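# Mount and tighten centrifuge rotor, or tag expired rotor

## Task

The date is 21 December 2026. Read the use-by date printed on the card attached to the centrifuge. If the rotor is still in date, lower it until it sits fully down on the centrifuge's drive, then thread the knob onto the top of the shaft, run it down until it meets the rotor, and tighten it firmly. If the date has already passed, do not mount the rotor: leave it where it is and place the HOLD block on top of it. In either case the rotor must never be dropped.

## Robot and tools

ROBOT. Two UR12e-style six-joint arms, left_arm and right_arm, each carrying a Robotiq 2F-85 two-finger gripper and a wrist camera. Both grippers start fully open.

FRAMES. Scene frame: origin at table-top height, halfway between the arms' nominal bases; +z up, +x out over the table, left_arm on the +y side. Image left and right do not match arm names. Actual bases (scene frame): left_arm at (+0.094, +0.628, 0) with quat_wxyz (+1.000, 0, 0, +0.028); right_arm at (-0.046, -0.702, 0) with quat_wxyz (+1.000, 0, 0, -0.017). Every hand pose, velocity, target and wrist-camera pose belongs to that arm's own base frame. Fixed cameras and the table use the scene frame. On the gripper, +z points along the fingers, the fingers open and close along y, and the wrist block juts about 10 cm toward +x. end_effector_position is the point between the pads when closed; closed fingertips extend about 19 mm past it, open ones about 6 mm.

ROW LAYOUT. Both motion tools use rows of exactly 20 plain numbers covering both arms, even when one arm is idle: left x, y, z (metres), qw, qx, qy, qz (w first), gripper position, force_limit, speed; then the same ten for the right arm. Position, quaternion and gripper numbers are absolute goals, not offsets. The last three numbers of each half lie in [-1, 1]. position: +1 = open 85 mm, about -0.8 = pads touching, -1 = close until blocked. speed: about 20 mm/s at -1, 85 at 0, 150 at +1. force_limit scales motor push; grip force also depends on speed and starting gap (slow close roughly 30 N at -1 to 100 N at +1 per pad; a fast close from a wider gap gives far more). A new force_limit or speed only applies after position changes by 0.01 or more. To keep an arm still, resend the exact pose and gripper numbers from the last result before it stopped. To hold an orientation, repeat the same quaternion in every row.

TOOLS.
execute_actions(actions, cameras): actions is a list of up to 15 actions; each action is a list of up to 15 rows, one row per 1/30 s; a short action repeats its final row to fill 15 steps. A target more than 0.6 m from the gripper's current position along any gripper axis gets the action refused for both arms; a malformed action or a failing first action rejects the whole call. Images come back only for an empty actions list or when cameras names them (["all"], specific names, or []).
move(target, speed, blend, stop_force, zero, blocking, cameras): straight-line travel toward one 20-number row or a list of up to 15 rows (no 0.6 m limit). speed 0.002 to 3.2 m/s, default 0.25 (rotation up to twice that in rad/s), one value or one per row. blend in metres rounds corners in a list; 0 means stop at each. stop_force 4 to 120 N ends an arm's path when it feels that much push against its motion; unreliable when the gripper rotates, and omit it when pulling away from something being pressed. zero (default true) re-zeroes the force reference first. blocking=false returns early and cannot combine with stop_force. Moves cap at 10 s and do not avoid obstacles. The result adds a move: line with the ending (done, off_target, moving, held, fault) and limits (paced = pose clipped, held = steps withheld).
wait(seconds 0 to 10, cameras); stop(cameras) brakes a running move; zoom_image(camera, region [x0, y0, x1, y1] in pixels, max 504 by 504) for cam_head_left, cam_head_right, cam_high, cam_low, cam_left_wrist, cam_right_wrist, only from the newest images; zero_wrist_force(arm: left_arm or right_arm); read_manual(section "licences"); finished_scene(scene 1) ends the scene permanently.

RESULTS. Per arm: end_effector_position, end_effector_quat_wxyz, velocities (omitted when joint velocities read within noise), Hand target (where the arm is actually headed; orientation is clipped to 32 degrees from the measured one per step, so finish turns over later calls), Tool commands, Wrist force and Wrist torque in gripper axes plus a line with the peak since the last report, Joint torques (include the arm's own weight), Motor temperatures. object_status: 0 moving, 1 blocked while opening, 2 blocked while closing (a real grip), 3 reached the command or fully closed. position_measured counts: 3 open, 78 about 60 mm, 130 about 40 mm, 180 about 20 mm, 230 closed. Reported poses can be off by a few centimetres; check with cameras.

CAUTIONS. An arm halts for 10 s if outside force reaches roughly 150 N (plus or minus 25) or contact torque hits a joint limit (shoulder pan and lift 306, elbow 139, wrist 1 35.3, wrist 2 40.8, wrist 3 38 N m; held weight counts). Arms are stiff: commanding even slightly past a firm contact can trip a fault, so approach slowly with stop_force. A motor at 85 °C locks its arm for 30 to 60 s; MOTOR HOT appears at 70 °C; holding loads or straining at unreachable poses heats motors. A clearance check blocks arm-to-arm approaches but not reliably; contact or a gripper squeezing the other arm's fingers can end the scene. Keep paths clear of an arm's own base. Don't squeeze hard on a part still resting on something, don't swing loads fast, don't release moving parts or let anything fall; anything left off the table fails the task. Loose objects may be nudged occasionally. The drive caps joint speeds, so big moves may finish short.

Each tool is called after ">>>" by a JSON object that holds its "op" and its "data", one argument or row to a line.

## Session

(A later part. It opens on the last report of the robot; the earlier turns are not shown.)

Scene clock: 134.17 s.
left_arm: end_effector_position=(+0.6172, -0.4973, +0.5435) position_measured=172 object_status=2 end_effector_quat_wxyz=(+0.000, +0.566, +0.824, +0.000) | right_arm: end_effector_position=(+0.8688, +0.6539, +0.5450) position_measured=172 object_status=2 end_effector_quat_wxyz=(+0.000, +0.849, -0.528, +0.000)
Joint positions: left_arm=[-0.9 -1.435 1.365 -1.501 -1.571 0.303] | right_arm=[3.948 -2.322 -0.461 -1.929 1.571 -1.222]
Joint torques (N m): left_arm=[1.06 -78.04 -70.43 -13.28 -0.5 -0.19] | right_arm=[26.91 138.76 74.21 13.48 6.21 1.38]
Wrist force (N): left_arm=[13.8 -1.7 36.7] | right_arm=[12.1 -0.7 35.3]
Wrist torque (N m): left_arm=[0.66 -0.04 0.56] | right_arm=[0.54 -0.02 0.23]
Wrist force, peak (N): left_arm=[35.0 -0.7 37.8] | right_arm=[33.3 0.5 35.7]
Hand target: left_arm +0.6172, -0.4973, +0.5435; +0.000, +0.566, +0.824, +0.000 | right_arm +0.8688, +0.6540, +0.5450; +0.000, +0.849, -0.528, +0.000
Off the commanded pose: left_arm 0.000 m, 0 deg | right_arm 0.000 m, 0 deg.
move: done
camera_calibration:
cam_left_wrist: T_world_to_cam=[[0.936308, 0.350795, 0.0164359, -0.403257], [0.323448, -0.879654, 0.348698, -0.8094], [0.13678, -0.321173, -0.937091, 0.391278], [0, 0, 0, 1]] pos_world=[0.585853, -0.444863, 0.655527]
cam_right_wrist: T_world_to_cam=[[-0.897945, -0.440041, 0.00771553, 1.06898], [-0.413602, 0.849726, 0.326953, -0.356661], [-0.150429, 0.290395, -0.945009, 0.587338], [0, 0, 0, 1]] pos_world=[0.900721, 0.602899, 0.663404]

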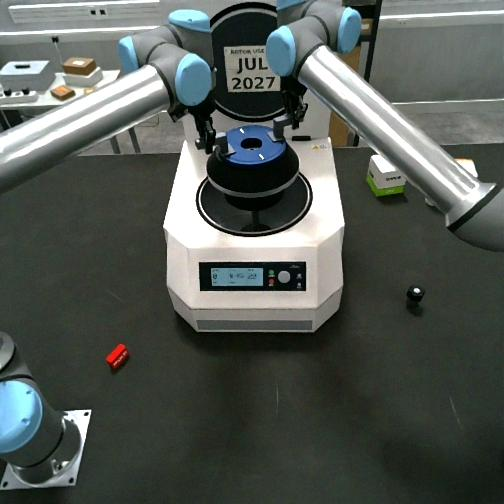

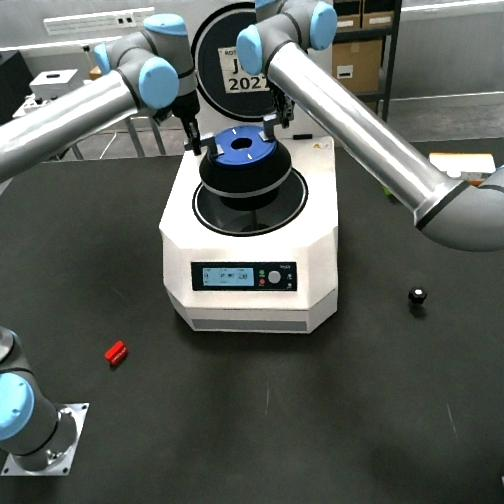

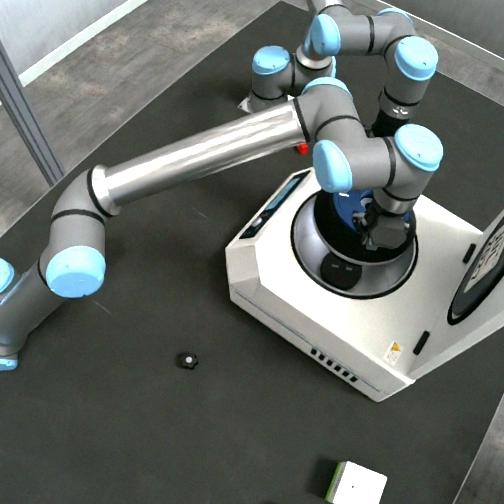

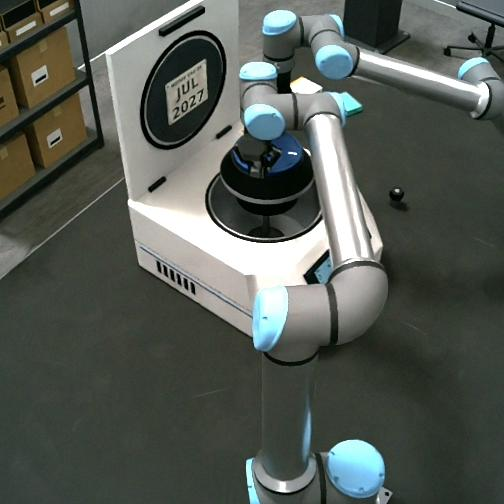

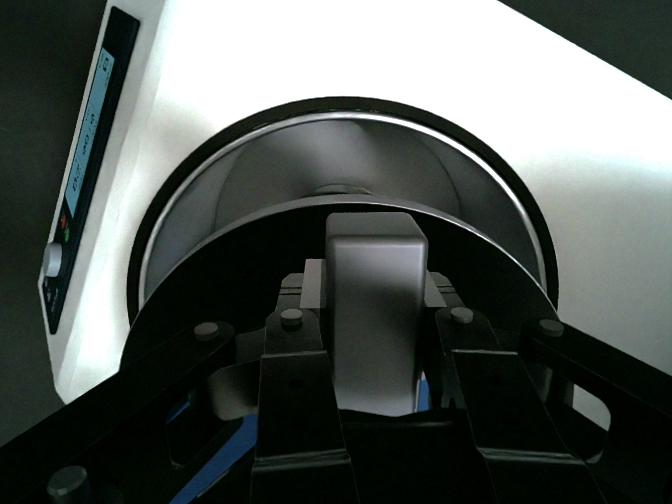

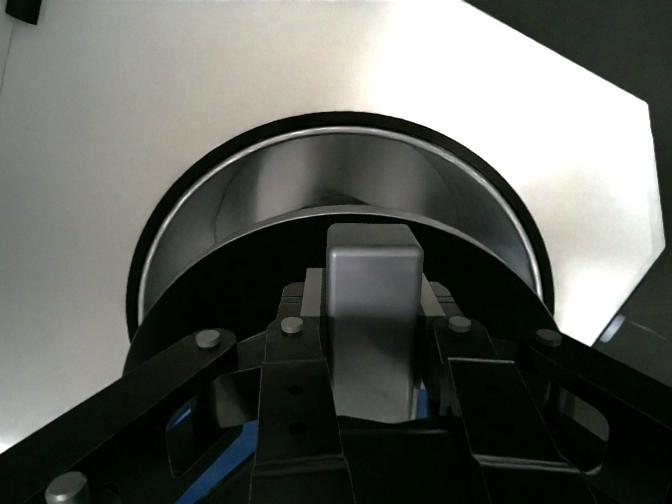

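>>> {"op": "zoom_image", "data": {
  "camera": "cam_head_left",
  "region": [200, 110, 310, 220]
}}

>>> {"op": "zoom_image", "data": {
  "camera": "cam_head_right",
  "region": [185, 110, 305, 230]
}}

>>> {"op": "zoom_image", "data": {
  "camera": "cam_low",
  "region": [200, 120, 330, 250]
}}

>>> {"op": "zoom_image", "data": {
  "camera": "cam_high",
  "region": [290, 170, 430, 310]
}}

Scaled by 4.582 from the camera's 504x504 image, which has a finer 720x720 frame.

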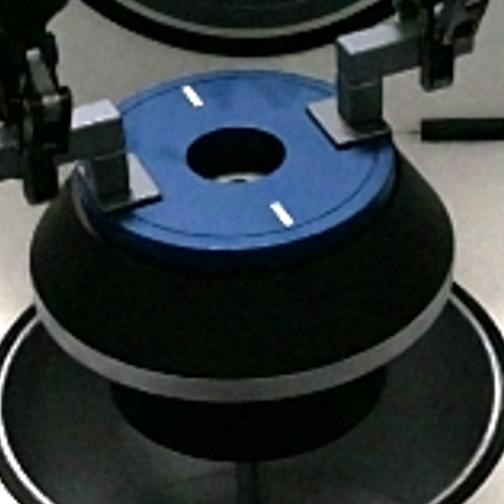

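Scaled by 4.200 from the camera's 504x504 image, which has a finer 720x720 frame.

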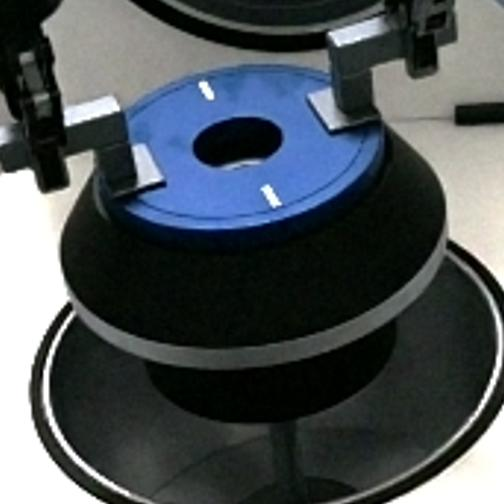

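Scaled by 3.877 from the camera's 504x504 image, which has a finer 720x720 frame.

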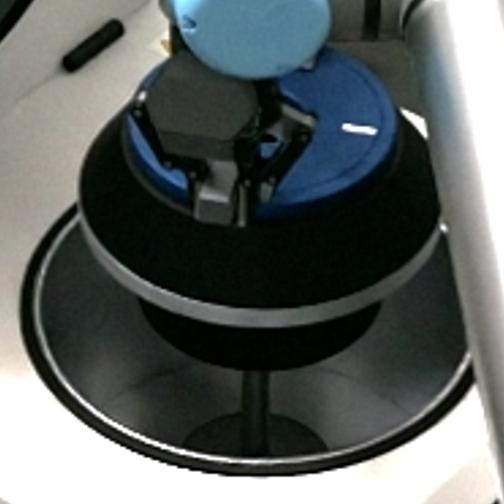

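Scaled by 3.600 from the camera's 504x504 image, which has a finer 720x720 frame.

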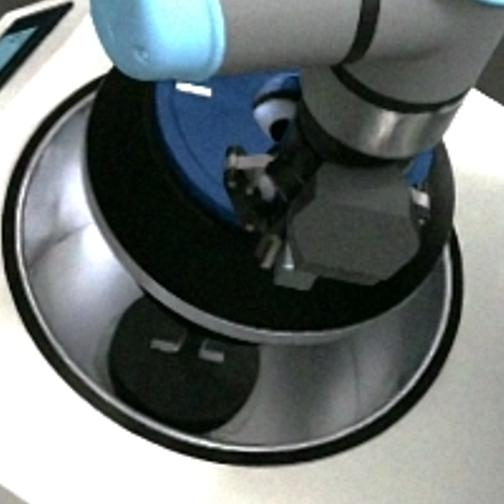

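>>> {"op": "move", "data": {
  "target": [0.6172,-0.4973,0.5165,0,0.5660,0.8244,0,-1,0.4,-1,0.8688,0.6540,0.5180,0,0.8490,-0.5284,0,-1,0.4,-1],
  "speed": 0.04,
  "stop_force": 15,
  "cameras": ["cam_head_left","cam_head_right","cam_high","cam_low"]
}}

>>> {"op": "zoom_image", "data": {
  "camera": "cam_head_left",
  "region": [200, 120, 310, 230]
}}

>>> {"op": "zoom_image", "data": {
  "camera": "cam_head_right",
  "region": [190, 120, 300, 230]
}}

>>> {"op": "zoom_image", "data": {
  "camera": "cam_low",
  "region": [210, 130, 330, 250]
}}

>>> {"op": "zoom_image", "data": {
  "camera": "cam_high",
  "region": [290, 170, 420, 300]
}}

Scene clock: 153.77 s.
left_arm: end_effector_position=(+0.6172, -0.4973, +0.5165) position_measured=172 object_status=2 end_effector_quat_wxyz=(+0.000, +0.566, +0.824, +0.000) | right_arm: end_effector_position=(+0.8688, +0.6540, +0.5180) position_measured=172 object_status=2 end_effector_quat_wxyz=(+0.000, +0.849, -0.528, +0.000)
Joint positions: left_arm=[-0.9 -1.437 1.415 -1.549 -1.571 0.304] | right_arm=[3.948 -2.294 -0.561 -1.858 1.571 -1.222]
Joint torques (N m): left_arm=[-5.82 -81.72 -93.32 -9.4 1.02 0.15] | right_arm=[29.4 137.21 77.36 5.53 2.59 0.78]
Wrist force (N): left_arm=[16.4 -1.4 37.4] | right_arm=[14.6 -0.4 36.0]
Wrist torque (N m): left_arm=[0.63 -0.07 0.50] | right_arm=[0.58 -0.07 0.20]
Wrist force, peak (N): left_arm=[18.0 -2.0 38.0] | right_arm=[15.8 -0.3 37.7]
Hand target: left_arm +0.6172, -0.4973, +0.5165; +0.000, +0.566, +0.824, +0.000 | right_arm +0.8688, +0.6540, +0.5180; +0.000, +0.849, -0.528, +0.000
Off the commanded pose: left_arm 0.000 m, 0 deg | right_arm 0.000 m, 0 deg.
move: done
Images, in order (width x height): cam_head_left 504x504, cam_head_right 504x504, cam_high 504x504, cam_low 504x504.

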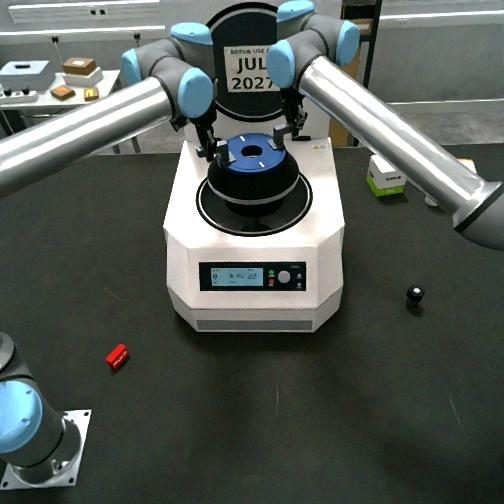

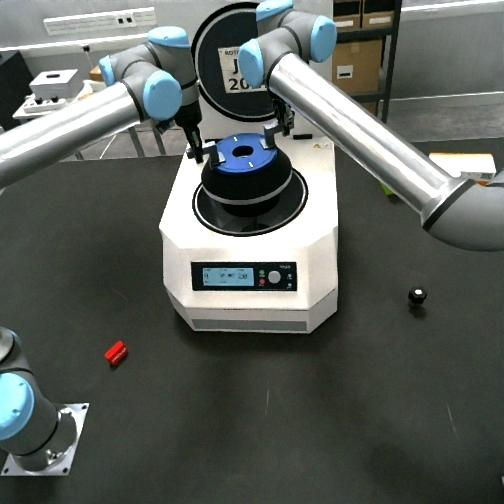

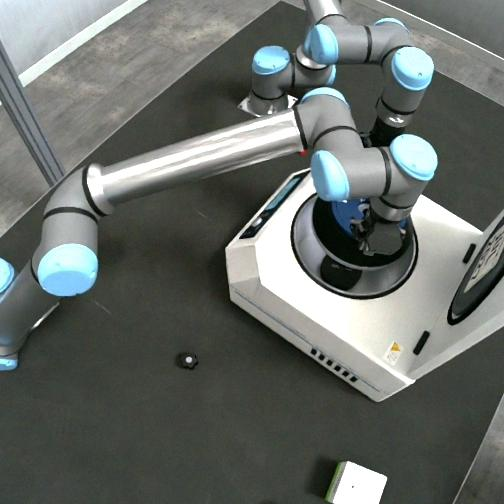

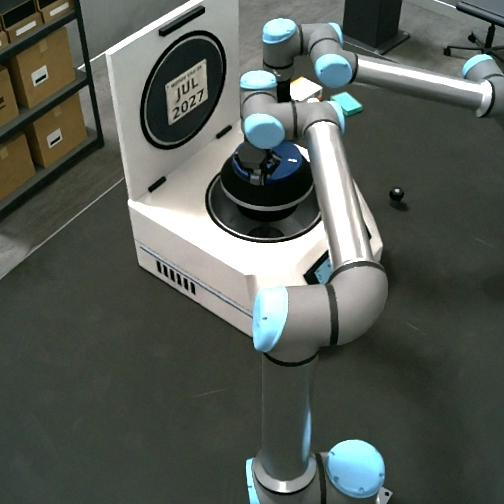

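Scaled by 4.582 from the camera's 504x504 image, which has a finer 720x720 frame.

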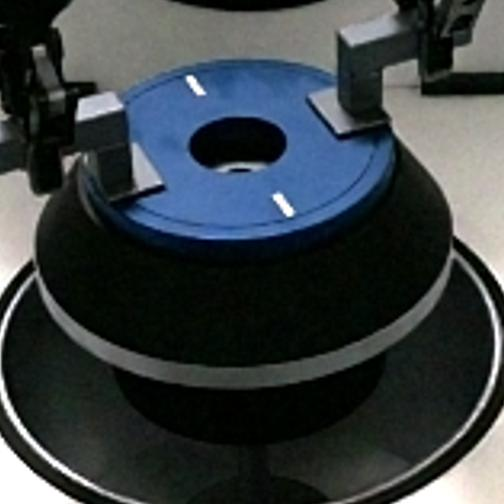

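Scaled by 4.582 from the camera's 504x504 image, which has a finer 720x720 frame.

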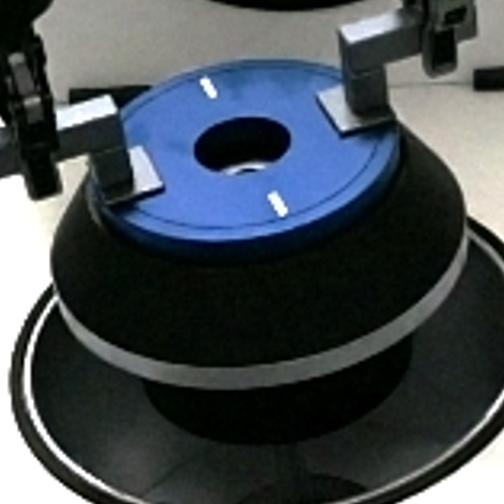

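Scaled by 4.200 from the camera's 504x504 image, which has a finer 720x720 frame.

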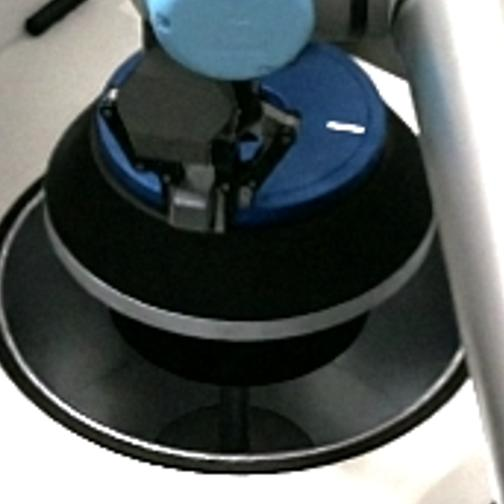

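Scaled by 3.877 from the camera's 504x504 image, which has a finer 720x720 frame.

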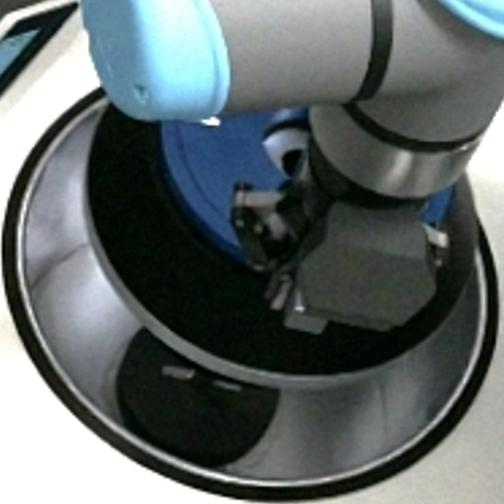

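>>> {"op": "move", "data": {
  "target": [
    [0.6194,-0.4939,0.5165,0,0.5660,0.8244,0,-1,0.4,-1,0.8707,0.6576,0.5180,0,0.8490,-0.5284,0,-1,0.4,-1],
    [0.6194,-0.4939,0.4715,0,0.5660,0.8244,0,-1,0.4,-1,0.8707,0.6576,0.4730,0,0.8490,-0.5284,0,-1,0.4,-1]
  ],
  "speed": 0.025,
  "stop_force": 12,
  "cameras": ["cam_head_left","cam_low"]
}}

Scene clock: 167.53 s.
left_arm: end_effector_position=(+0.6194, -0.4939, +0.4715) position_measured=172 object_status=2 end_effector_quat_wxyz=(+0.000, +0.566, +0.824, +0.000) | right_arm: end_effector_position=(+0.8707, +0.6576, +0.4730) position_measured=172 object_status=2 end_effector_quat_wxyz=(+0.000, +0.849, -0.528, +0.000)
Joint positions: left_arm=[-0.895 -1.436 1.493 -1.628 -1.571 0.309] | right_arm=[3.949 -2.274 -0.676 -1.762 1.571 -1.221]
Joint torques (N m): left_arm=[-13.31 -92.94 -94.44 -9.71 0.82 0.12] | right_arm=[8.21 137.16 78.85 4.96 3.22 -0.98]
Wrist force (N): left_arm=[16.3 -3.1 36.5] | right_arm=[14.3 -2.0 35.7]
Wrist torque (N m): left_arm=[0.63 -0.16 0.80] | right_arm=[0.56 -0.03 0.34]
Wrist force, peak (N): left_arm=[17.8 -3.4 37.7] | right_arm=[17.8 -1.7 36.1]
Hand target: left_arm +0.6194, -0.4939, +0.4715; +0.000, +0.566, +0.824, +0.000 | right_arm +0.8707, +0.6576, +0.4730; +0.000, +0.849, -0.528, +0.000
Off the commanded pose: left_arm 0.000 m, 0 deg | right_arm 0.000 m, 0 deg.
move: done
Images, in order (width x height): cam_head_left 504x504, cam_low 504x504.

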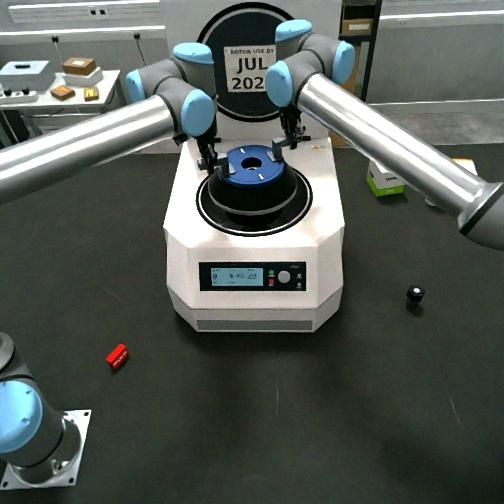

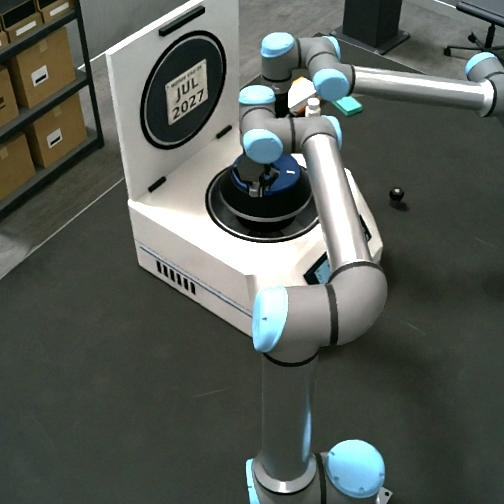

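>>> {"op": "move", "data": {
  "target": [0.6194,-0.4939,0.3900,0,0.5660,0.8244,0,-1,0.4,-1,0.8707,0.6576,0.3915,0,0.8490,-0.5284,0,-1,0.4,-1],
  "speed": 0.025,
  "stop_force": 12,
  "cameras": ["cam_head_left","cam_head_right","cam_high","cam_low"]
}}

Scene clock: 170.90 s.
left_arm: end_effector_position=(+0.6194, -0.4939, +0.4664) position_measured=172 object_status=2 end_effector_quat_wxyz=(+0.000, +0.566, +0.824, +0.000) | right_arm: end_effector_position=(+0.8707, +0.6576, +0.4717) position_measured=172 object_status=2 end_effector_quat_wxyz=(+0.000, +0.849, -0.528, +0.000)
Joint positions: left_arm=[-0.895 -1.436 1.501 -1.637 -1.571 0.309] | right_arm=[3.949 -2.273 -0.679 -1.76 1.571 -1.221]
Joint torques (N m): left_arm=[-10.24 -67.52 -85.55 -10.58 0.78 0.41] | right_arm=[19.74 196.3 94.59 18.69 5.22 0.05]
Wrist force (N): left_arm=[30.0 -5.1 21.1] | right_arm=[5.9 1.6 62.1]
Wrist torque (N m): left_arm=[1.08 -0.85 0.74] | right_arm=[-0.10 0.89 0.22]
Wrist force, peak (N): left_arm=[15.5 -3.2 37.5] | right_arm=[2.4 1.5 67.2]
Hand target: left_arm +0.6194, -0.4939, +0.4664; +0.000, +0.566, +0.824, +0.000 | right_arm +0.8707, +0.6576, +0.4717; +0.000, +0.849, -0.528, +0.000
Off the commanded pose: left_arm 0.076 m, 0 deg | right_arm 0.080 m, 0 deg.
move: contact (left_arm, right_arm)
Images, in order (width x height): cam_head_left 504x504, cam_head_right 504x504, cam_high 504x504, cam_low 504x504.

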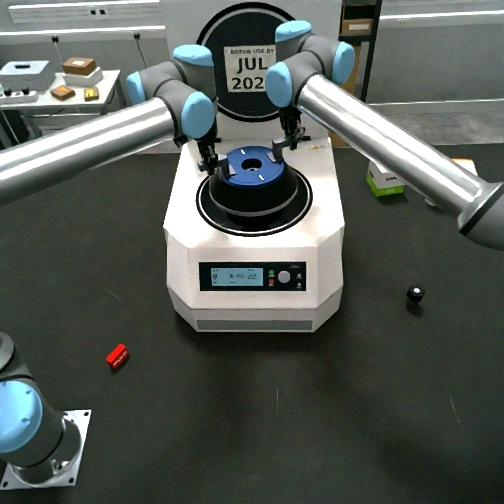

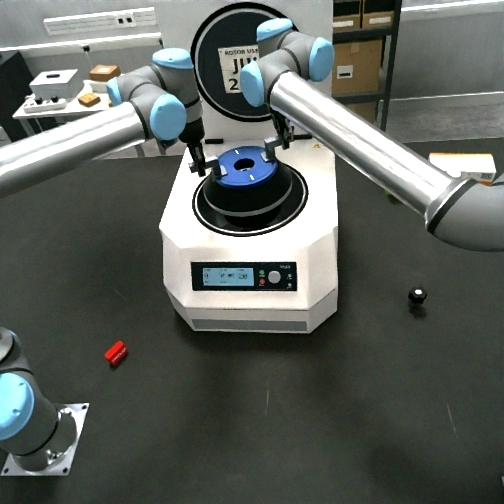

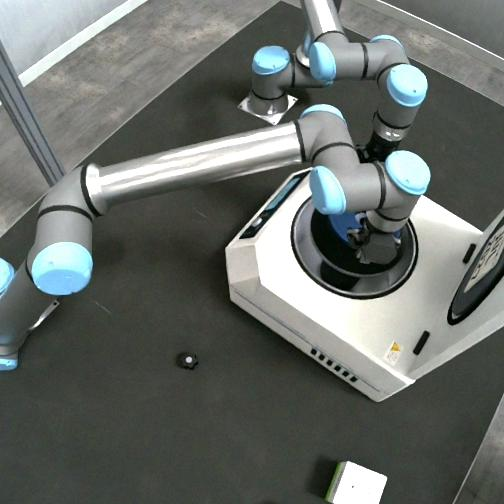

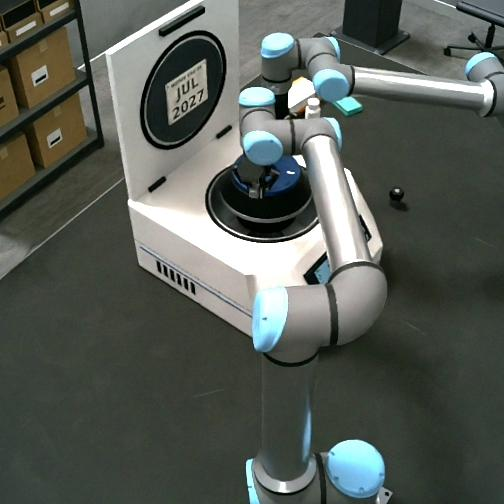

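>>> {"op": "move", "data": {
  "target": [0.6194,-0.4939,0.4715,0,0.5660,0.8244,0,-1,0.4,-1,0.8707,0.6576,0.4730,0,0.8490,-0.5284,0,-1,0.4,-1],
  "speed": 0.02
}}

Scene clock: 175.13 s.
left_arm: end_effector_position=(+0.6194, -0.4939, +0.4716) position_measured=172 object_status=2 end_effector_quat_wxyz=(+0.000, +0.566, +0.824, +0.000) | right_arm: end_effector_position=(+0.8707, +0.6576, +0.4732) position_measured=172 object_status=2 end_effector_quat_wxyz=(+0.000, +0.849, -0.528, +0.000)
Joint positions: left_arm=[-0.895 -1.436 1.493 -1.627 -1.571 0.309] | right_arm=[3.949 -2.274 -0.676 -1.762 1.571 -1.221]
Joint torques (N m): left_arm=[-9.3 -92.89 -82.7 -13.4 0.75 0.31] | right_arm=[21.84 136.89 72.38 6.2 5.53 0.79]
Wrist force (N): left_arm=[18.8 -1.8 37.1] | right_arm=[16.7 -0.5 36.7]
Wrist torque (N m): left_arm=[0.45 -0.11 0.61] | right_arm=[0.46 0.02 0.11]
Wrist force, peak (N): left_arm=[18.8 -1.8 37.1] | right_arm=[5.7 1.7 62.8]
Hand target: left_arm +0.6194, -0.4939, +0.4715; +0.000, +0.566, +0.824, +0.000 | right_arm +0.8707, +0.6576, +0.4730; +0.000, +0.849, -0.528, +0.000
Off the commanded pose: left_arm 0.000 m, 0 deg | right_arm 0.000 m, 0 deg.
move: done

>>> {"op": "move", "data": {
  "target": [0.6194,-0.4939,0.4695,0,0.5660,0.8244,0,-1,0.4,-1,0.8707,0.6576,0.4710,0,0.8490,-0.5284,0,-1,0.4,-1],
  "speed": 0.02
}}

>>> {"op": "move", "data": {
  "target": [0.6194,-0.4939,0.4680,0,0.5660,0.8244,0,-1,0.4,-1,0.8707,0.6576,0.4695,0,0.8490,-0.5284,0,-1,0.4,-1],
  "speed": 0.02
}}

Scene clock: 177.60 s.
left_arm: end_effector_position=(+0.6194, -0.4939, +0.4695) position_measured=172 object_status=2 end_effector_quat_wxyz=(+0.000, +0.566, +0.824, +0.000) | right_arm: end_effector_position=(+0.8707, +0.6576, +0.4711) position_measured=172 object_status=2 end_effector_quat_wxyz=(+0.000, +0.849, -0.528, +0.000)
Joint positions: left_arm=[-0.895 -1.436 1.496 -1.631 -1.571 0.309] | right_arm=[3.949 -2.273 -0.681 -1.758 1.571 -1.221]
Joint torques (N m): left_arm=[-7 -66.41 -71.97 -17.15 0.7 0.77] | right_arm=[22.3 144.77 56.92 12.17 7.14 1.66]
Wrist force (N): left_arm=[12.8 -4.3 35.0] | right_arm=[20.3 1.7 19.4]
Wrist torque (N m): left_arm=[0.91 -0.13 0.64] | right_arm=[-0.15 0.06 0.14]
Wrist force, peak (N): left_arm=[19.0 -1.2 37.4] | right_arm=[16.8 -0.3 36.4]
Hand target: left_arm +0.6194, -0.4939, +0.4695; +0.000, +0.566, +0.824, +0.000 | right_arm +0.8707, +0.6576, +0.4710; +0.000, +0.849, -0.528, +0.000
Off the commanded pose: left_arm 0.000 m, 0 deg | right_arm 0.000 m, 0 deg.
move: done

Scene clock: 178.30 s.
left_arm: end_effector_position=(+0.6194, -0.4939, +0.4677) position_measured=172 object_status=2 end_effector_quat_wxyz=(+0.000, +0.566, +0.824, +0.000) | right_arm: end_effector_position=(+0.8707, +0.6576, +0.4695) position_measured=172 object_status=2 end_effector_quat_wxyz=(+0.000, +0.849, -0.528, +0.000)
Joint positions: left_arm=[-0.895 -1.436 1.499 -1.634 -1.571 0.309] | right_arm=[3.949 -2.272 -0.685 -1.755 1.571 -1.221]
Joint torques (N m): left_arm=[-6.15 -88.23 -87.39 -15.94 0.78 1.01] | right_arm=[22.45 119.19 57.62 13.14 6.99 1.76]
Wrist force (N): left_arm=[3.4 -1.6 53.0] | right_arm=[27.9 4.0 15.0]
Wrist torque (N m): left_arm=[0.67 -0.15 0.29] | right_arm=[-0.36 0.17 -0.28]
Wrist force, peak (N): left_arm=[2.9 -1.8 53.7] | right_arm=[28.0 4.2 16.0]
Hand target: left_arm +0.6194, -0.4939, +0.4680; +0.000, +0.566, +0.824, +0.000 | right_arm +0.8707, +0.6576, +0.4695; +0.000, +0.849, -0.528, +0.000
Off the commanded pose: left_arm 0.000 m, 0 deg | right_arm 0.000 m, 0 deg.
move: done

>>> {"op": "move", "data": {
  "target": [
    [0.6194,-0.4939,0.4720,0,0.5660,0.8244,0,-1,0.4,-1,0.8707,0.6576,0.4735,0,0.8490,-0.5284,0,-1,0.4,-1],
    [0.6199,-0.4969,0.4720,0,0.5660,0.8244,0,-1,0.4,-1,0.8715,0.6546,0.4735,0,0.8490,-0.5284,0,-1,0.4,-1],
    [0.6199,-0.4969,0.4685,0,0.5660,0.8244,0,-1,0.4,-1,0.8715,0.6546,0.4700,0,0.8490,-0.5284,0,-1,0.4,-1]
  ],
  "speed": 0.02
}}

Scene clock: 183.87 s.
left_arm: end_effector_position=(+0.6199, -0.4969, +0.4685) position_measured=172 object_status=2 end_effector_quat_wxyz=(+0.000, +0.566, +0.824, +0.000) | right_arm: end_effector_position=(+0.8715, +0.6546, +0.4697) position_measured=172 object_status=2 end_effector_quat_wxyz=(+0.000, +0.849, -0.528, +0.000)
Joint positions: left_arm=[-0.897 -1.432 1.493 -1.632 -1.571 0.307] | right_arm=[3.946 -2.27 -0.689 -1.754 1.571 -1.224]
Joint torques (N m): left_arm=[-1.61 -56.94 -75.48 -14.98 0.64 1.15] | right_arm=[21.67 164 93.37 7.23 2.38 2.68]
Wrist force (N): left_arm=[28.6 -2.8 25.9] | right_arm=[3.9 2.4 54.3]
Wrist torque (N m): left_arm=[1.09 0.02 0.50] | right_arm=[0.13 -0.16 0.02]
Wrist force, peak (N): left_arm=[-2.7 -1.0 69.0] | right_arm=[3.9 2.4 54.3]
Hand target: left_arm +0.6199, -0.4969, +0.4685; +0.000, +0.566, +0.824, +0.000 | right_arm +0.8715, +0.6546, +0.4700; +0.000, +0.849, -0.528, +0.000
Off the commanded pose: left_arm 0.000 m, 0 deg | right_arm 0.000 m, 0 deg.
move: done

>>> {"op": "move", "data": {
  "target": [
    [0.6199,-0.4969,0.4720,0,0.5660,0.8244,0,-1,0.4,-1,0.8715,0.6546,0.4735,0,0.8490,-0.5284,0,-1,0.4,-1],
    [0.6194,-0.4956,0.4720,0,0.5660,0.8244,0,-1,0.4,-1,0.8709,0.6559,0.4735,0,0.8490,-0.5284,0,-1,0.4,-1],
    [0.6194,-0.4956,0.4675,0,0.5660,0.8244,0,-1,0.4,-1,0.8709,0.6559,0.4690,0,0.8490,-0.5284,0,-1,0.4,-1]
  ],
  "speed": 0.02
}}

Scene clock: 188.03 s.
left_arm: end_effector_position=(+0.6194, -0.4956, +0.4673) position_measured=172 object_status=2 end_effector_quat_wxyz=(+0.000, +0.566, +0.824, +0.000) | right_arm: end_effector_position=(+0.8709, +0.6560, +0.4688) position_measured=172 object_status=2 end_effector_quat_wxyz=(+0.000, +0.849, -0.528, +0.000)
Joint positions: left_arm=[-0.896 -1.434 1.498 -1.635 -1.571 0.307] | right_arm=[3.948 -2.27 -0.69 -1.752 1.571 -1.222]
Joint torques (N m): left_arm=[-1.35 -70.96 -94.16 -10.45 0.81 -0.67] | right_arm=[14.9 162.86 78.51 6.62 5.93 -1.6]
Wrist force (N): left_arm=[14.0 -3.2 36.9] | right_arm=[8.6 -0.4 36.8]
Wrist torque (N m): left_arm=[0.87 -0.08 0.51] | right_arm=[-0.10 0.40 0.17]
Wrist force, peak (N): left_arm=[32.8 -3.6 25.2] | right_arm=[-0.6 0.0 63.3]
Hand target: left_arm +0.6194, -0.4956, +0.4675; +0.000, +0.566, +0.824, +0.000 | right_arm +0.8709, +0.6559, +0.4690; +0.000, +0.849, -0.528, +0.000
Off the commanded pose: left_arm 0.000 m, 0 deg | right_arm 0.000 m, 0 deg.
move: done

>>> {"op": "move", "data": {
  "target": [0.6194,-0.4956,0.4595,0,0.5660,0.8244,0,-1,0.4,-1,0.8709,0.6559,0.4610,0,0.8490,-0.5284,0,-1,0.4,-1],
  "speed": 0.02
}}

Scene clock: 190.10 s.
left_arm: end_effector_position=(+0.6194, -0.4956, +0.4593) position_measured=172 object_status=2 end_effector_quat_wxyz=(+0.000, +0.566, +0.824, +0.000) | right_arm: end_effector_position=(+0.8709, +0.6559, +0.4609) position_measured=172 object_status=2 end_effector_quat_wxyz=(+0.000, +0.849, -0.528, +0.000)
Joint positions: left_arm=[-0.896 -1.433 1.511 -1.648 -1.571 0.307] | right_arm=[3.948 -2.266 -0.711 -1.735 1.571 -1.222]
Joint torques (N m): left_arm=[-7.74 -74.65 -89.83 -12.39 0.53 -0.54] | right_arm=[7.74 160.47 83.19 6.8 2.72 -1.18]
Wrist force (N): left_arm=[13.3 -3.8 36.7] | right_arm=[8.1 -0.4 36.6]
Wrist torque (N m): left_arm=[0.96 -0.07 0.57] | right_arm=[-0.10 0.44 0.19]
Wrist force, peak (N): left_arm=[15.5 -3.5 38.7] | right_arm=[11.8 -0.5 37.0]
Hand target: left_arm +0.6194, -0.4956, +0.4595; +0.000, +0.566, +0.824, +0.000 | right_arm +0.8709, +0.6559, +0.4610; +0.000, +0.849, -0.528, +0.000
Off the commanded pose: left_arm 0.000 m, 0 deg | right_arm 0.000 m, 0 deg.
move: done

>>> {"op": "move", "data": {
  "target": [0.6194,-0.4956,0.4345,0,0.5660,0.8244,0,-1,0.4,-1,0.8709,0.6559,0.4360,0,0.8490,-0.5284,0,-1,0.4,-1],
  "speed": 0.025,
  "stop_force": 20
}}

Scene clock: 195.03 s.
left_arm: end_effector_position=(+0.6194, -0.4956, +0.4345) position_measured=172 object_status=2 end_effector_quat_wxyz=(+0.000, +0.566, +0.824, +0.000) | right_arm: end_effector_position=(+0.8709, +0.6559, +0.4360) position_measured=172 object_status=2 end_effector_quat_wxyz=(+0.000, +0.849, -0.528, +0.000)
Joint positions: left_arm=[-0.896 -1.429 1.55 -1.691 -1.571 0.307] | right_arm=[3.948 -2.258 -0.769 -1.686 1.571 -1.222]
Joint torques (N m): left_arm=[-6.6 -95.75 -94.74 -9.59 0.31 -0.33] | right_arm=[8.42 148.28 81.52 6.26 1.35 -0.37]
Wrist force (N): left_arm=[13.9 -4.6 38.2] | right_arm=[10.7 0.8 35.8]
Wrist torque (N m): left_arm=[0.96 -0.12 0.54] | right_arm=[-0.18 0.44 0.16]
Wrist force, peak (N): left_arm=[15.0 -4.1 38.9] | right_arm=[10.7 0.9 37.9]
Hand target: left_arm +0.6194, -0.4956, +0.4345; +0.000, +0.566, +0.824, +0.000 | right_arm +0.8709, +0.6559, +0.4360; +0.000, +0.849, -0.528, +0.000
Off the commanded pose: left_arm 0.000 m, 0 deg | right_arm 0.000 m, 0 deg.
move: done

>>> {"op": "move", "data": {
  "target": [0.6194,-0.4956,0.3500,0,0.5660,0.8244,0,-1,0.4,-1,0.8709,0.6559,0.3515,0,0.8490,-0.5284,0,-1,0.4,-1],
  "speed": 0.03,
  "stop_force": 20,
  "cameras": ["all"]
}}

Scene clock: 200.53 s.
left_arm: end_effector_position=(+0.6194, -0.4956, +0.3500) position_measured=172 object_status=2 end_effector_quat_wxyz=(+0.000, +0.566, +0.824, +0.000) | right_arm: end_effector_position=(+0.8709, +0.6559, +0.3515) position_measured=172 object_status=2 end_effector_quat_wxyz=(+0.000, +0.849, -0.528, +0.000)
Joint positions: left_arm=[-0.896 -1.402 1.669 -1.838 -1.571 0.307] | right_arm=[3.948 -2.251 -0.929 -1.533 1.571 -1.222]
Joint torques (N m): left_arm=[-3.87 -103.34 -98.65 -10.66 -0.15 -0.02] | right_arm=[7.86 152.28 87.08 8.53 3.3 0.08]
Wrist force (N): left_arm=[14.6 -7.1 44.3] | right_arm=[12.4 11.1 39.1]
Wrist torque (N m): left_arm=[0.51 0.06 0.07] | right_arm=[0.03 0.38 -0.31]
Wrist force, peak (N): left_arm=[14.9 -7.1 45.9] | right_arm=[11.3 10.2 40.9]
Hand target: left_arm +0.6194, -0.4956, +0.3500; +0.000, +0.566, +0.824, +0.000 | right_arm +0.8709, +0.6559, +0.3515; +0.000, +0.849, -0.528, +0.000
Off the commanded pose: left_arm 0.000 m, 0 deg | right_arm 0.000 m, 0 deg.
move: done
camera_calibration:
cam_left_wrist: T_world_to_cam=[[0.936308, 0.350795, 0.0164359, -0.402731], [0.323448, -0.879654, 0.348698, -0.741108], [0.13678, -0.321173, -0.937091, 0.210102], [0, 0, 0, 1]] pos_world=[0.588053, -0.443163, 0.461927]
cam_right_wrist: T_world_to_cam=[[-0.897927, -0.440079, 0.00756012, 1.07336], [-0.413671, 0.849665, 0.327026, -0.294246], [-0.150341, 0.290519, -0.944985, 0.404019], [0, 0, 0, 1]] pos_world=[0.902821, 0.604999, 0.469903]

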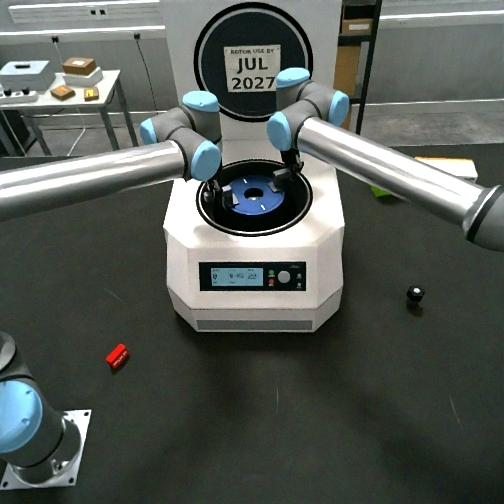

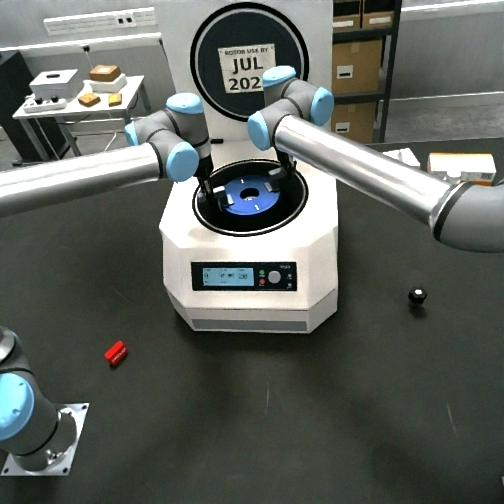

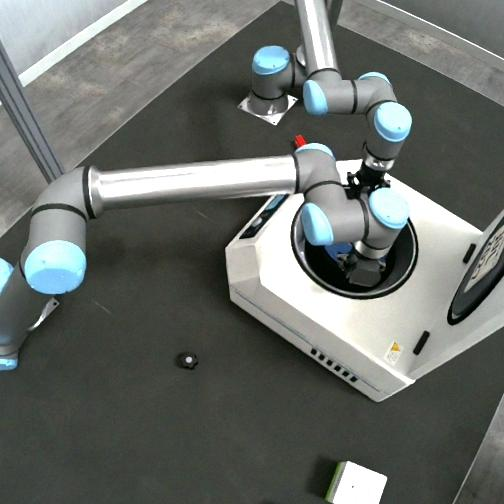

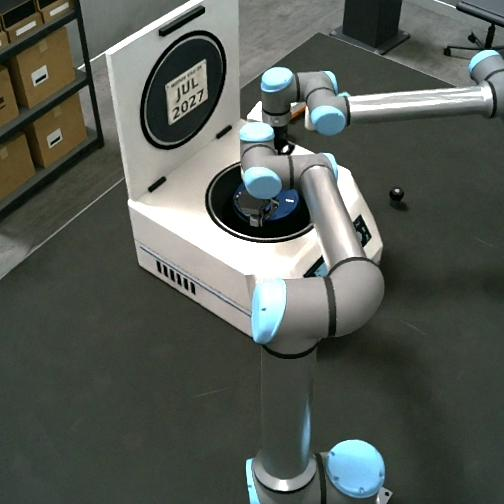

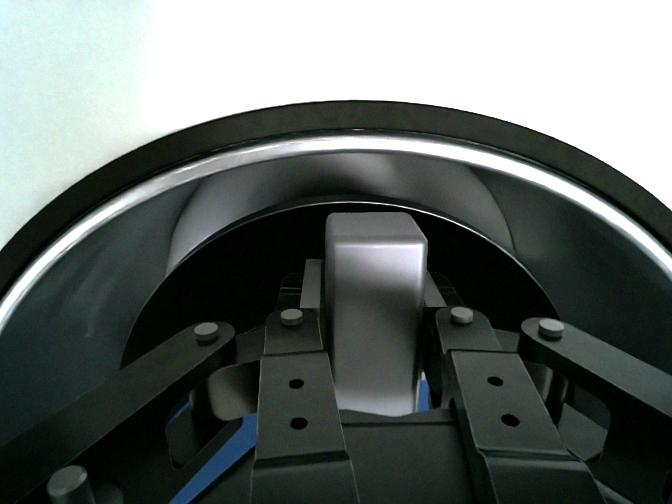

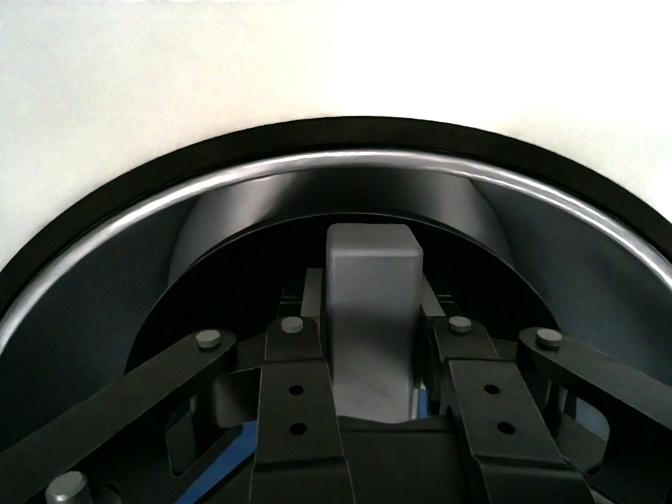

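>>> {"op": "move", "data": {
  "target": [
    [0.6184,-0.4960,0.3500,0,0.5660,0.8244,0,-1,0.4,-1,0.8699,0.6554,0.3515,0,0.8490,-0.5284,0,-1,0.4,-1],
    [0.6184,-0.4960,0.3300,0,0.5660,0.8244,0,-1,0.4,-1,0.8699,0.6554,0.3315,0,0.8490,-0.5284,0,-1,0.4,-1]
  ],
  "speed": 0.02,
  "stop_force": 20
}}

Scene clock: 206.03 s.
left_arm: end_effector_position=(+0.6184, -0.4960, +0.3300) position_measured=172 object_status=2 end_effector_quat_wxyz=(+0.000, +0.566, +0.824, +0.000) | right_arm: end_effector_position=(+0.8699, +0.6554, +0.3315) position_measured=172 object_status=2 end_effector_quat_wxyz=(+0.000, +0.849, -0.528, +0.000)
Joint positions: left_arm=[-0.897 -1.394 1.696 -1.873 -1.571 0.306] | right_arm=[3.948 -2.251 -0.964 -1.498 1.571 -1.222]
Joint torques (N m): left_arm=[3 -97.77 -91.57 -8.61 -0.44 1.19] | right_arm=[21.79 166.33 80.04 5.38 5.17 1.64]
Wrist force (N): left_arm=[12.3 0.7 36.8] | right_arm=[8.2 0.2 35.0]
Wrist torque (N m): left_arm=[0.54 0.03 0.20] | right_arm=[0.30 0.42 -0.03]
Wrist force, peak (N): left_arm=[14.8 -7.2 45.6] | right_arm=[12.1 10.9 40.0]
Hand target: left_arm +0.6184, -0.4960, +0.3300; +0.000, +0.566, +0.824, +0.000 | right_arm +0.8699, +0.6554, +0.3315; +0.000, +0.849, -0.528, +0.000
Off the commanded pose: left_arm 0.000 m, 0 deg | right_arm 0.000 m, 0 deg.
move: done

>>> {"op": "move", "data": {
  "target": [0.6184,-0.4960,0.3120,0,0.5660,0.8244,0,-1,0.4,-1,0.8699,0.6554,0.3135,0,0.8490,-0.5284,0,-1,0.4,-1],
  "speed": 0.01,
  "stop_force": 15,
  "cameras": ["cam_head_left","cam_head_right"]
}}

Scene clock: 209.00 s.
left_arm: end_effector_position=(+0.6184, -0.4960, +0.3249) position_measured=172 object_status=2 end_effector_quat_wxyz=(+0.000, +0.566, +0.824, +0.000) | right_arm: end_effector_position=(+0.8699, +0.6554, +0.3263) position_measured=172 object_status=2 end_effector_quat_wxyz=(+0.000, +0.849, -0.528, +0.000)
Joint positions: left_arm=[-0.897 -1.391 1.702 -1.882 -1.571 0.306] | right_arm=[3.948 -2.252 -0.972 -1.489 1.571 -1.222]
Joint torques (N m): left_arm=[1.68 -86.02 -84.44 -8.05 -0.68 0.99] | right_arm=[17.2 133.53 73.99 5.51 5.62 0.77]
Wrist force (N): left_arm=[15.5 -3.4 24.7] | right_arm=[12.0 4.8 21.2]
Wrist torque (N m): left_arm=[0.52 0.00 0.20] | right_arm=[0.28 0.42 0.00]
Wrist force, peak (N): left_arm=[12.7 0.2 37.6] | right_arm=[8.1 -0.3 36.1]
Hand target: left_arm +0.6184, -0.4960, +0.3249; +0.000, +0.566, +0.824, +0.000 | right_arm +0.8699, +0.6554, +0.3263; +0.000, +0.849, -0.528, +0.000
Off the commanded pose: left_arm 0.013 m, 0 deg | right_arm 0.013 m, 0 deg.
move: contact (left_arm, right_arm)
Images, in order (width x height): cam_head_left 504x504, cam_head_right 504x504.

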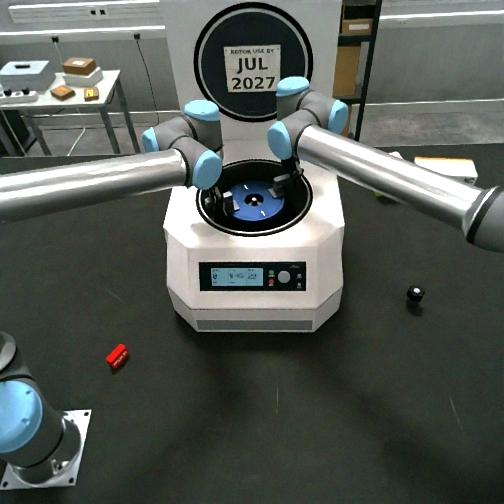

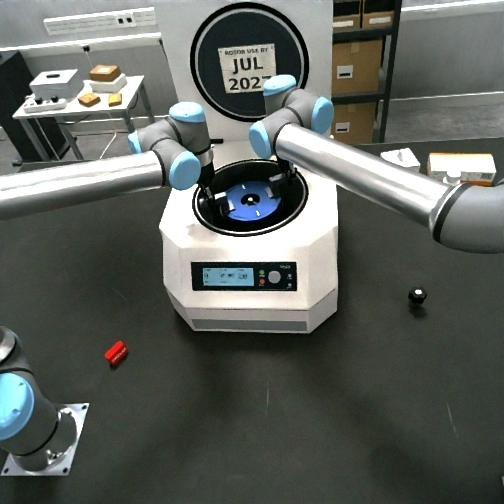

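>>> {"op": "zoom_image", "data": {
  "camera": "cam_head_left",
  "region": [210, 165, 300, 240]
}}

>>> {"op": "zoom_image", "data": {
  "camera": "cam_head_right",
  "region": [205, 165, 295, 240]
}}

Scaled by 5.600 from the camera's 504x504 image, which has a finer 720x720 frame.

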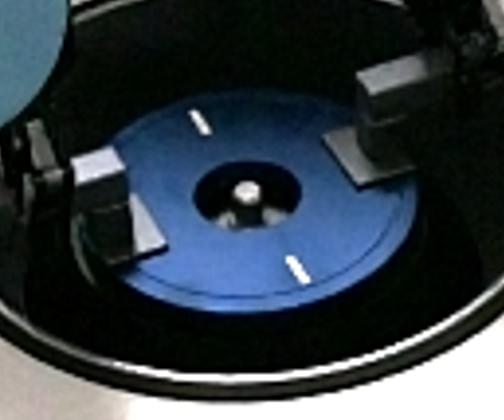

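Scaled by 5.600 from the camera's 504x504 image, which has a finer 720x720 frame.

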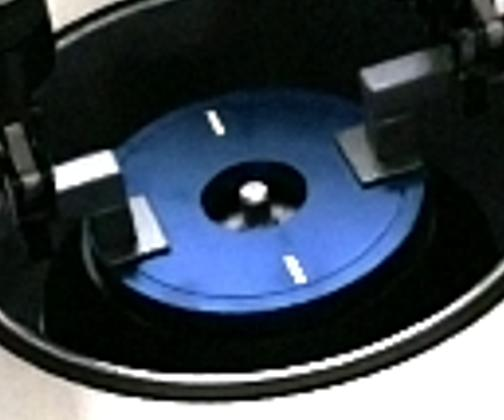

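>>> {"op": "move", "data": {
  "target": [0.6162,-0.4968,0.3249,0,0.5588,0.8293,0,-1,0.4,-1,0.8720,0.6564,0.3263,0,0.8536,-0.5210,0,-1,0.4,-1],
  "speed": 0.01
}}

Scene clock: 217.60 s.
left_arm: end_effector_position=(+0.6162, -0.4968, +0.3249) position_measured=172 object_status=2 end_effector_quat_wxyz=(+0.000, +0.559, +0.829, +0.000) | right_arm: end_effector_position=(+0.8720, +0.6564, +0.3263) position_measured=172 object_status=2 end_effector_quat_wxyz=(+0.000, +0.854, -0.521, +0.000)
Joint positions: left_arm=[-0.9 -1.393 1.704 -1.882 -1.571 0.285] | right_arm=[3.947 -2.256 -0.964 -1.492 1.571 -1.24]
Joint torques (N m): left_arm=[-10.21 -84.64 -61.63 -17.74 -0.87 1.1] | right_arm=[1.76 127.71 67.46 5.87 4.89 2.53]
Wrist force (N): left_arm=[14.1 -2.9 25.2] | right_arm=[10.5 4.9 22.4]
Wrist torque (N m): left_arm=[0.46 0.02 0.34] | right_arm=[0.34 0.36 -0.22]
Wrist force, peak (N): left_arm=[20.3 -2.7 28.8] | right_arm=[16.0 3.3 25.4]
Hand target: left_arm +0.6162, -0.4968, +0.3249; +0.000, +0.559, +0.829, +0.000 | right_arm +0.8720, +0.6564, +0.3263; +0.000, +0.854, -0.521, +0.000
Off the commanded pose: left_arm 0.000 m, 0 deg | right_arm 0.000 m, 0 deg.
move: done

>>> {"op": "move", "data": {
  "target": [0.6119,-0.4986,0.3249,0,0.5443,0.8389,0,-1,0.4,-1,0.8763,0.6585,0.3263,0,0.8625,-0.5060,0,-1,0.4,-1],
  "speed": 0.01
}}

Scene clock: 222.90 s.
left_arm: end_effector_position=(+0.6119, -0.4986, +0.3249) position_measured=172 object_status=2 end_effector_quat_wxyz=(+0.000, +0.544, +0.839, +0.000) | right_arm: end_effector_position=(+0.8763, +0.6585, +0.3263) position_measured=172 object_status=2 end_effector_quat_wxyz=(+0.000, +0.863, -0.506, +0.000)
Joint positions: left_arm=[-0.906 -1.397 1.709 -1.883 -1.571 0.245] | right_arm=[3.946 -2.266 -0.948 -1.499 1.571 -1.277]
Joint torques (N m): left_arm=[-9.64 -85.15 -59.78 -16.76 -0.94 0.85] | right_arm=[-0.4 130.48 68.14 6.02 1.52 2.33]
Wrist force (N): left_arm=[11.5 -2.7 25.0] | right_arm=[7.5 5.1 21.9]
Wrist torque (N m): left_arm=[0.61 0.04 0.29] | right_arm=[0.33 0.49 -0.22]
Wrist force, peak (N): left_arm=[16.4 -2.8 27.4] | right_arm=[12.4 3.7 24.3]
Hand target: left_arm +0.6119, -0.4986, +0.3249; +0.000, +0.544, +0.839, +0.000 | right_arm +0.8763, +0.6585, +0.3263; +0.000, +0.863, -0.506, +0.000
Off the commanded pose: left_arm 0.000 m, 0 deg | right_arm 0.000 m, 0 deg.
move: done

>>> {"op": "move", "data": {
  "target": [
    [0.6184,-0.4960,0.3249,0,0.5660,0.8244,0,-1,0.4,-1,0.8699,0.6554,0.3263,0,0.8490,-0.5284,0,-1,0.4,-1],
    [0.6217,-0.4948,0.3249,0,0.5767,0.8169,0,-1,0.4,-1,0.8667,0.6539,0.3263,0,0.8420,-0.5395,0,-1,0.4,-1]
  ],
  "speed": 0.015,
  "blend": [0.002,0]
}}

Scene clock: 229.60 s.
left_arm: end_effector_position=(+0.6217, -0.4948, +0.3249) position_measured=172 object_status=2 end_effector_quat_wxyz=(+0.000, +0.577, +0.817, +0.000) | right_arm: end_effector_position=(+0.8667, +0.6539, +0.3263) position_measured=172 object_status=2 end_effector_quat_wxyz=(+0.000, +0.842, -0.540, +0.000)
Joint positions: left_arm=[-0.893 -1.388 1.699 -1.881 -1.571 0.336] | right_arm=[3.949 -2.245 -0.983 -1.485 1.571 -1.194]
Joint torques (N m): left_arm=[-1.66 -69.58 -84.04 -8.97 1.43 -0.44] | right_arm=[29.74 142.61 65.69 11.35 2.8 -1.06]
Wrist force (N): left_arm=[15.9 -6.8 28.1] | right_arm=[11.5 -3.8 25.9]
Wrist torque (N m): left_arm=[-0.04 0.03 0.88] | right_arm=[0.32 0.35 0.49]
Wrist force, peak (N): left_arm=[16.7 -6.7 28.7] | right_arm=[11.8 -4.2 27.2]
Hand target: left_arm +0.6217, -0.4948, +0.3249; +0.000, +0.577, +0.817, +0.000 | right_arm +0.8667, +0.6539, +0.3263; +0.000, +0.842, -0.539, +0.000
Off the commanded pose: left_arm 0.000 m, 0 deg | right_arm 0.000 m, 0 deg.
move: done

>>> {"op": "move", "data": {
  "target": [0.6249,-0.4936,0.3249,0,0.5874,0.8093,0,-1,0.4,-1,0.8634,0.6525,0.3263,0,0.8348,-0.5505,0,-1,0.4,-1],
  "speed": 0.01
}}

Scene clock: 233.80 s.
left_arm: end_effector_position=(+0.6249, -0.4936, +0.3249) position_measured=172 object_status=2 end_effector_quat_wxyz=(+0.000, +0.587, +0.809, +0.000) | right_arm: end_effector_position=(+0.8634, +0.6525, +0.3263) position_measured=172 object_status=2 end_effector_quat_wxyz=(+0.000, +0.835, -0.551, +0.000)
Joint positions: left_arm=[-0.889 -1.386 1.695 -1.88 -1.571 0.367] | right_arm=[3.95 -2.238 -0.995 -1.48 1.571 -1.167]
Joint torques (N m): left_arm=[2.41 -69.64 -86.26 -8.23 -0.35 -0.45] | right_arm=[27.52 150.86 61.56 11.26 6.76 -1.4]
Wrist force (N): left_arm=[13.6 -5.8 30.0] | right_arm=[9.1 -5.1 27.8]
Wrist torque (N m): left_arm=[-0.13 0.06 0.90] | right_arm=[0.33 0.33 0.49]
Wrist force, peak (N): left_arm=[16.4 -6.5 29.5] | right_arm=[8.7 -5.1 28.9]
Hand target: left_arm +0.6249, -0.4936, +0.3249; +0.000, +0.587, +0.809, +0.000 | right_arm +0.8634, +0.6525, +0.3263; +0.000, +0.835, -0.551, +0.000
Off the commanded pose: left_arm 0.000 m, 0 deg | right_arm 0.000 m, 0 deg.
move: done

>>> {"op": "move", "data": {
  "target": [0.6284,-0.4927,0.3243,0,0.5979,0.8016,0,-1,0.4,-1,0.8602,0.6512,0.3257,0,0.8276,-0.5614,0,-1,0.4,-1],
  "speed": 0.012
}}

>>> {"op": "move", "data": {
  "target": [0.6318,-0.4917,0.3243,0,0.6083,0.7937,0,-1,0.4,-1,0.8569,0.6500,0.3257,0,0.8202,-0.5721,0,-1,0.4,-1],
  "speed": 0.012
}}

Scene clock: 247.07 s.
left_arm: end_effector_position=(+0.6284, -0.4927, +0.3244) position_measured=172 object_status=2 end_effector_quat_wxyz=(+0.000, +0.598, +0.802, +0.000) | right_arm: end_effector_position=(+0.8602, +0.6512, +0.3258) position_measured=172 object_status=2 end_effector_quat_wxyz=(+0.000, +0.827, -0.561, +0.000)
Joint positions: left_arm=[-0.885 -1.382 1.692 -1.881 -1.571 0.397] | right_arm=[3.952 -2.231 -1.006 -1.475 1.571 -1.139]
Joint torques (N m): left_arm=[2.32 -40.77 -68.12 -18.83 -0.55 -0.53] | right_arm=[36.62 113.49 49.12 11.94 3.14 -1.45]
Wrist force (N): left_arm=[27.4 -16.4 -3.6] | right_arm=[18.8 5.8 0.2]
Wrist torque (N m): left_arm=[-0.20 -0.01 0.90] | right_arm=[0.22 0.31 0.48]
Wrist force, peak (N): left_arm=[13.7 -5.8 31.0] | right_arm=[8.8 -5.3 28.8]
Hand target: left_arm +0.6284, -0.4927, +0.3243; +0.000, +0.598, +0.802, +0.000 | right_arm +0.8602, +0.6512, +0.3257; +0.000, +0.828, -0.561, +0.000
Off the commanded pose: left_arm 0.000 m, 0 deg | right_arm 0.000 m, 0 deg.
move: done

Scene clock: 248.37 s.
left_arm: end_effector_position=(+0.6318, -0.4917, +0.3243) position_measured=172 object_status=2 end_effector_quat_wxyz=(+0.000, +0.608, +0.794, +0.000) | right_arm: end_effector_position=(+0.8569, +0.6500, +0.3257) position_measured=172 object_status=2 end_effector_quat_wxyz=(+0.000, +0.820, -0.572, +0.000)
Joint positions: left_arm=[-0.881 -1.378 1.688 -1.88 -1.571 0.427] | right_arm=[3.953 -2.225 -1.017 -1.47 1.571 -1.112]
Joint torques (N m): left_arm=[1.31 -40.62 -68.15 -8.97 0.12 -0.56] | right_arm=[35.7 109.48 47.79 12.61 1.03 -1.37]
Wrist force (N): left_arm=[29.5 -17.9 -7.7] | right_arm=[20.8 7.4 -4.0]
Wrist torque (N m): left_arm=[-0.14 0.00 0.89] | right_arm=[0.16 0.31 0.49]
Wrist force, peak (N): left_arm=[32.7 -18.0 -7.8] | right_arm=[21.6 7.5 -2.7]
Hand target: left_arm +0.6318, -0.4917, +0.3243; +0.000, +0.608, +0.794, +0.000 | right_arm +0.8569, +0.6500, +0.3257; +0.000, +0.820, -0.572, +0.000
Off the commanded pose: left_arm 0.000 m, 0 deg | right_arm 0.000 m, 0 deg.
move: done


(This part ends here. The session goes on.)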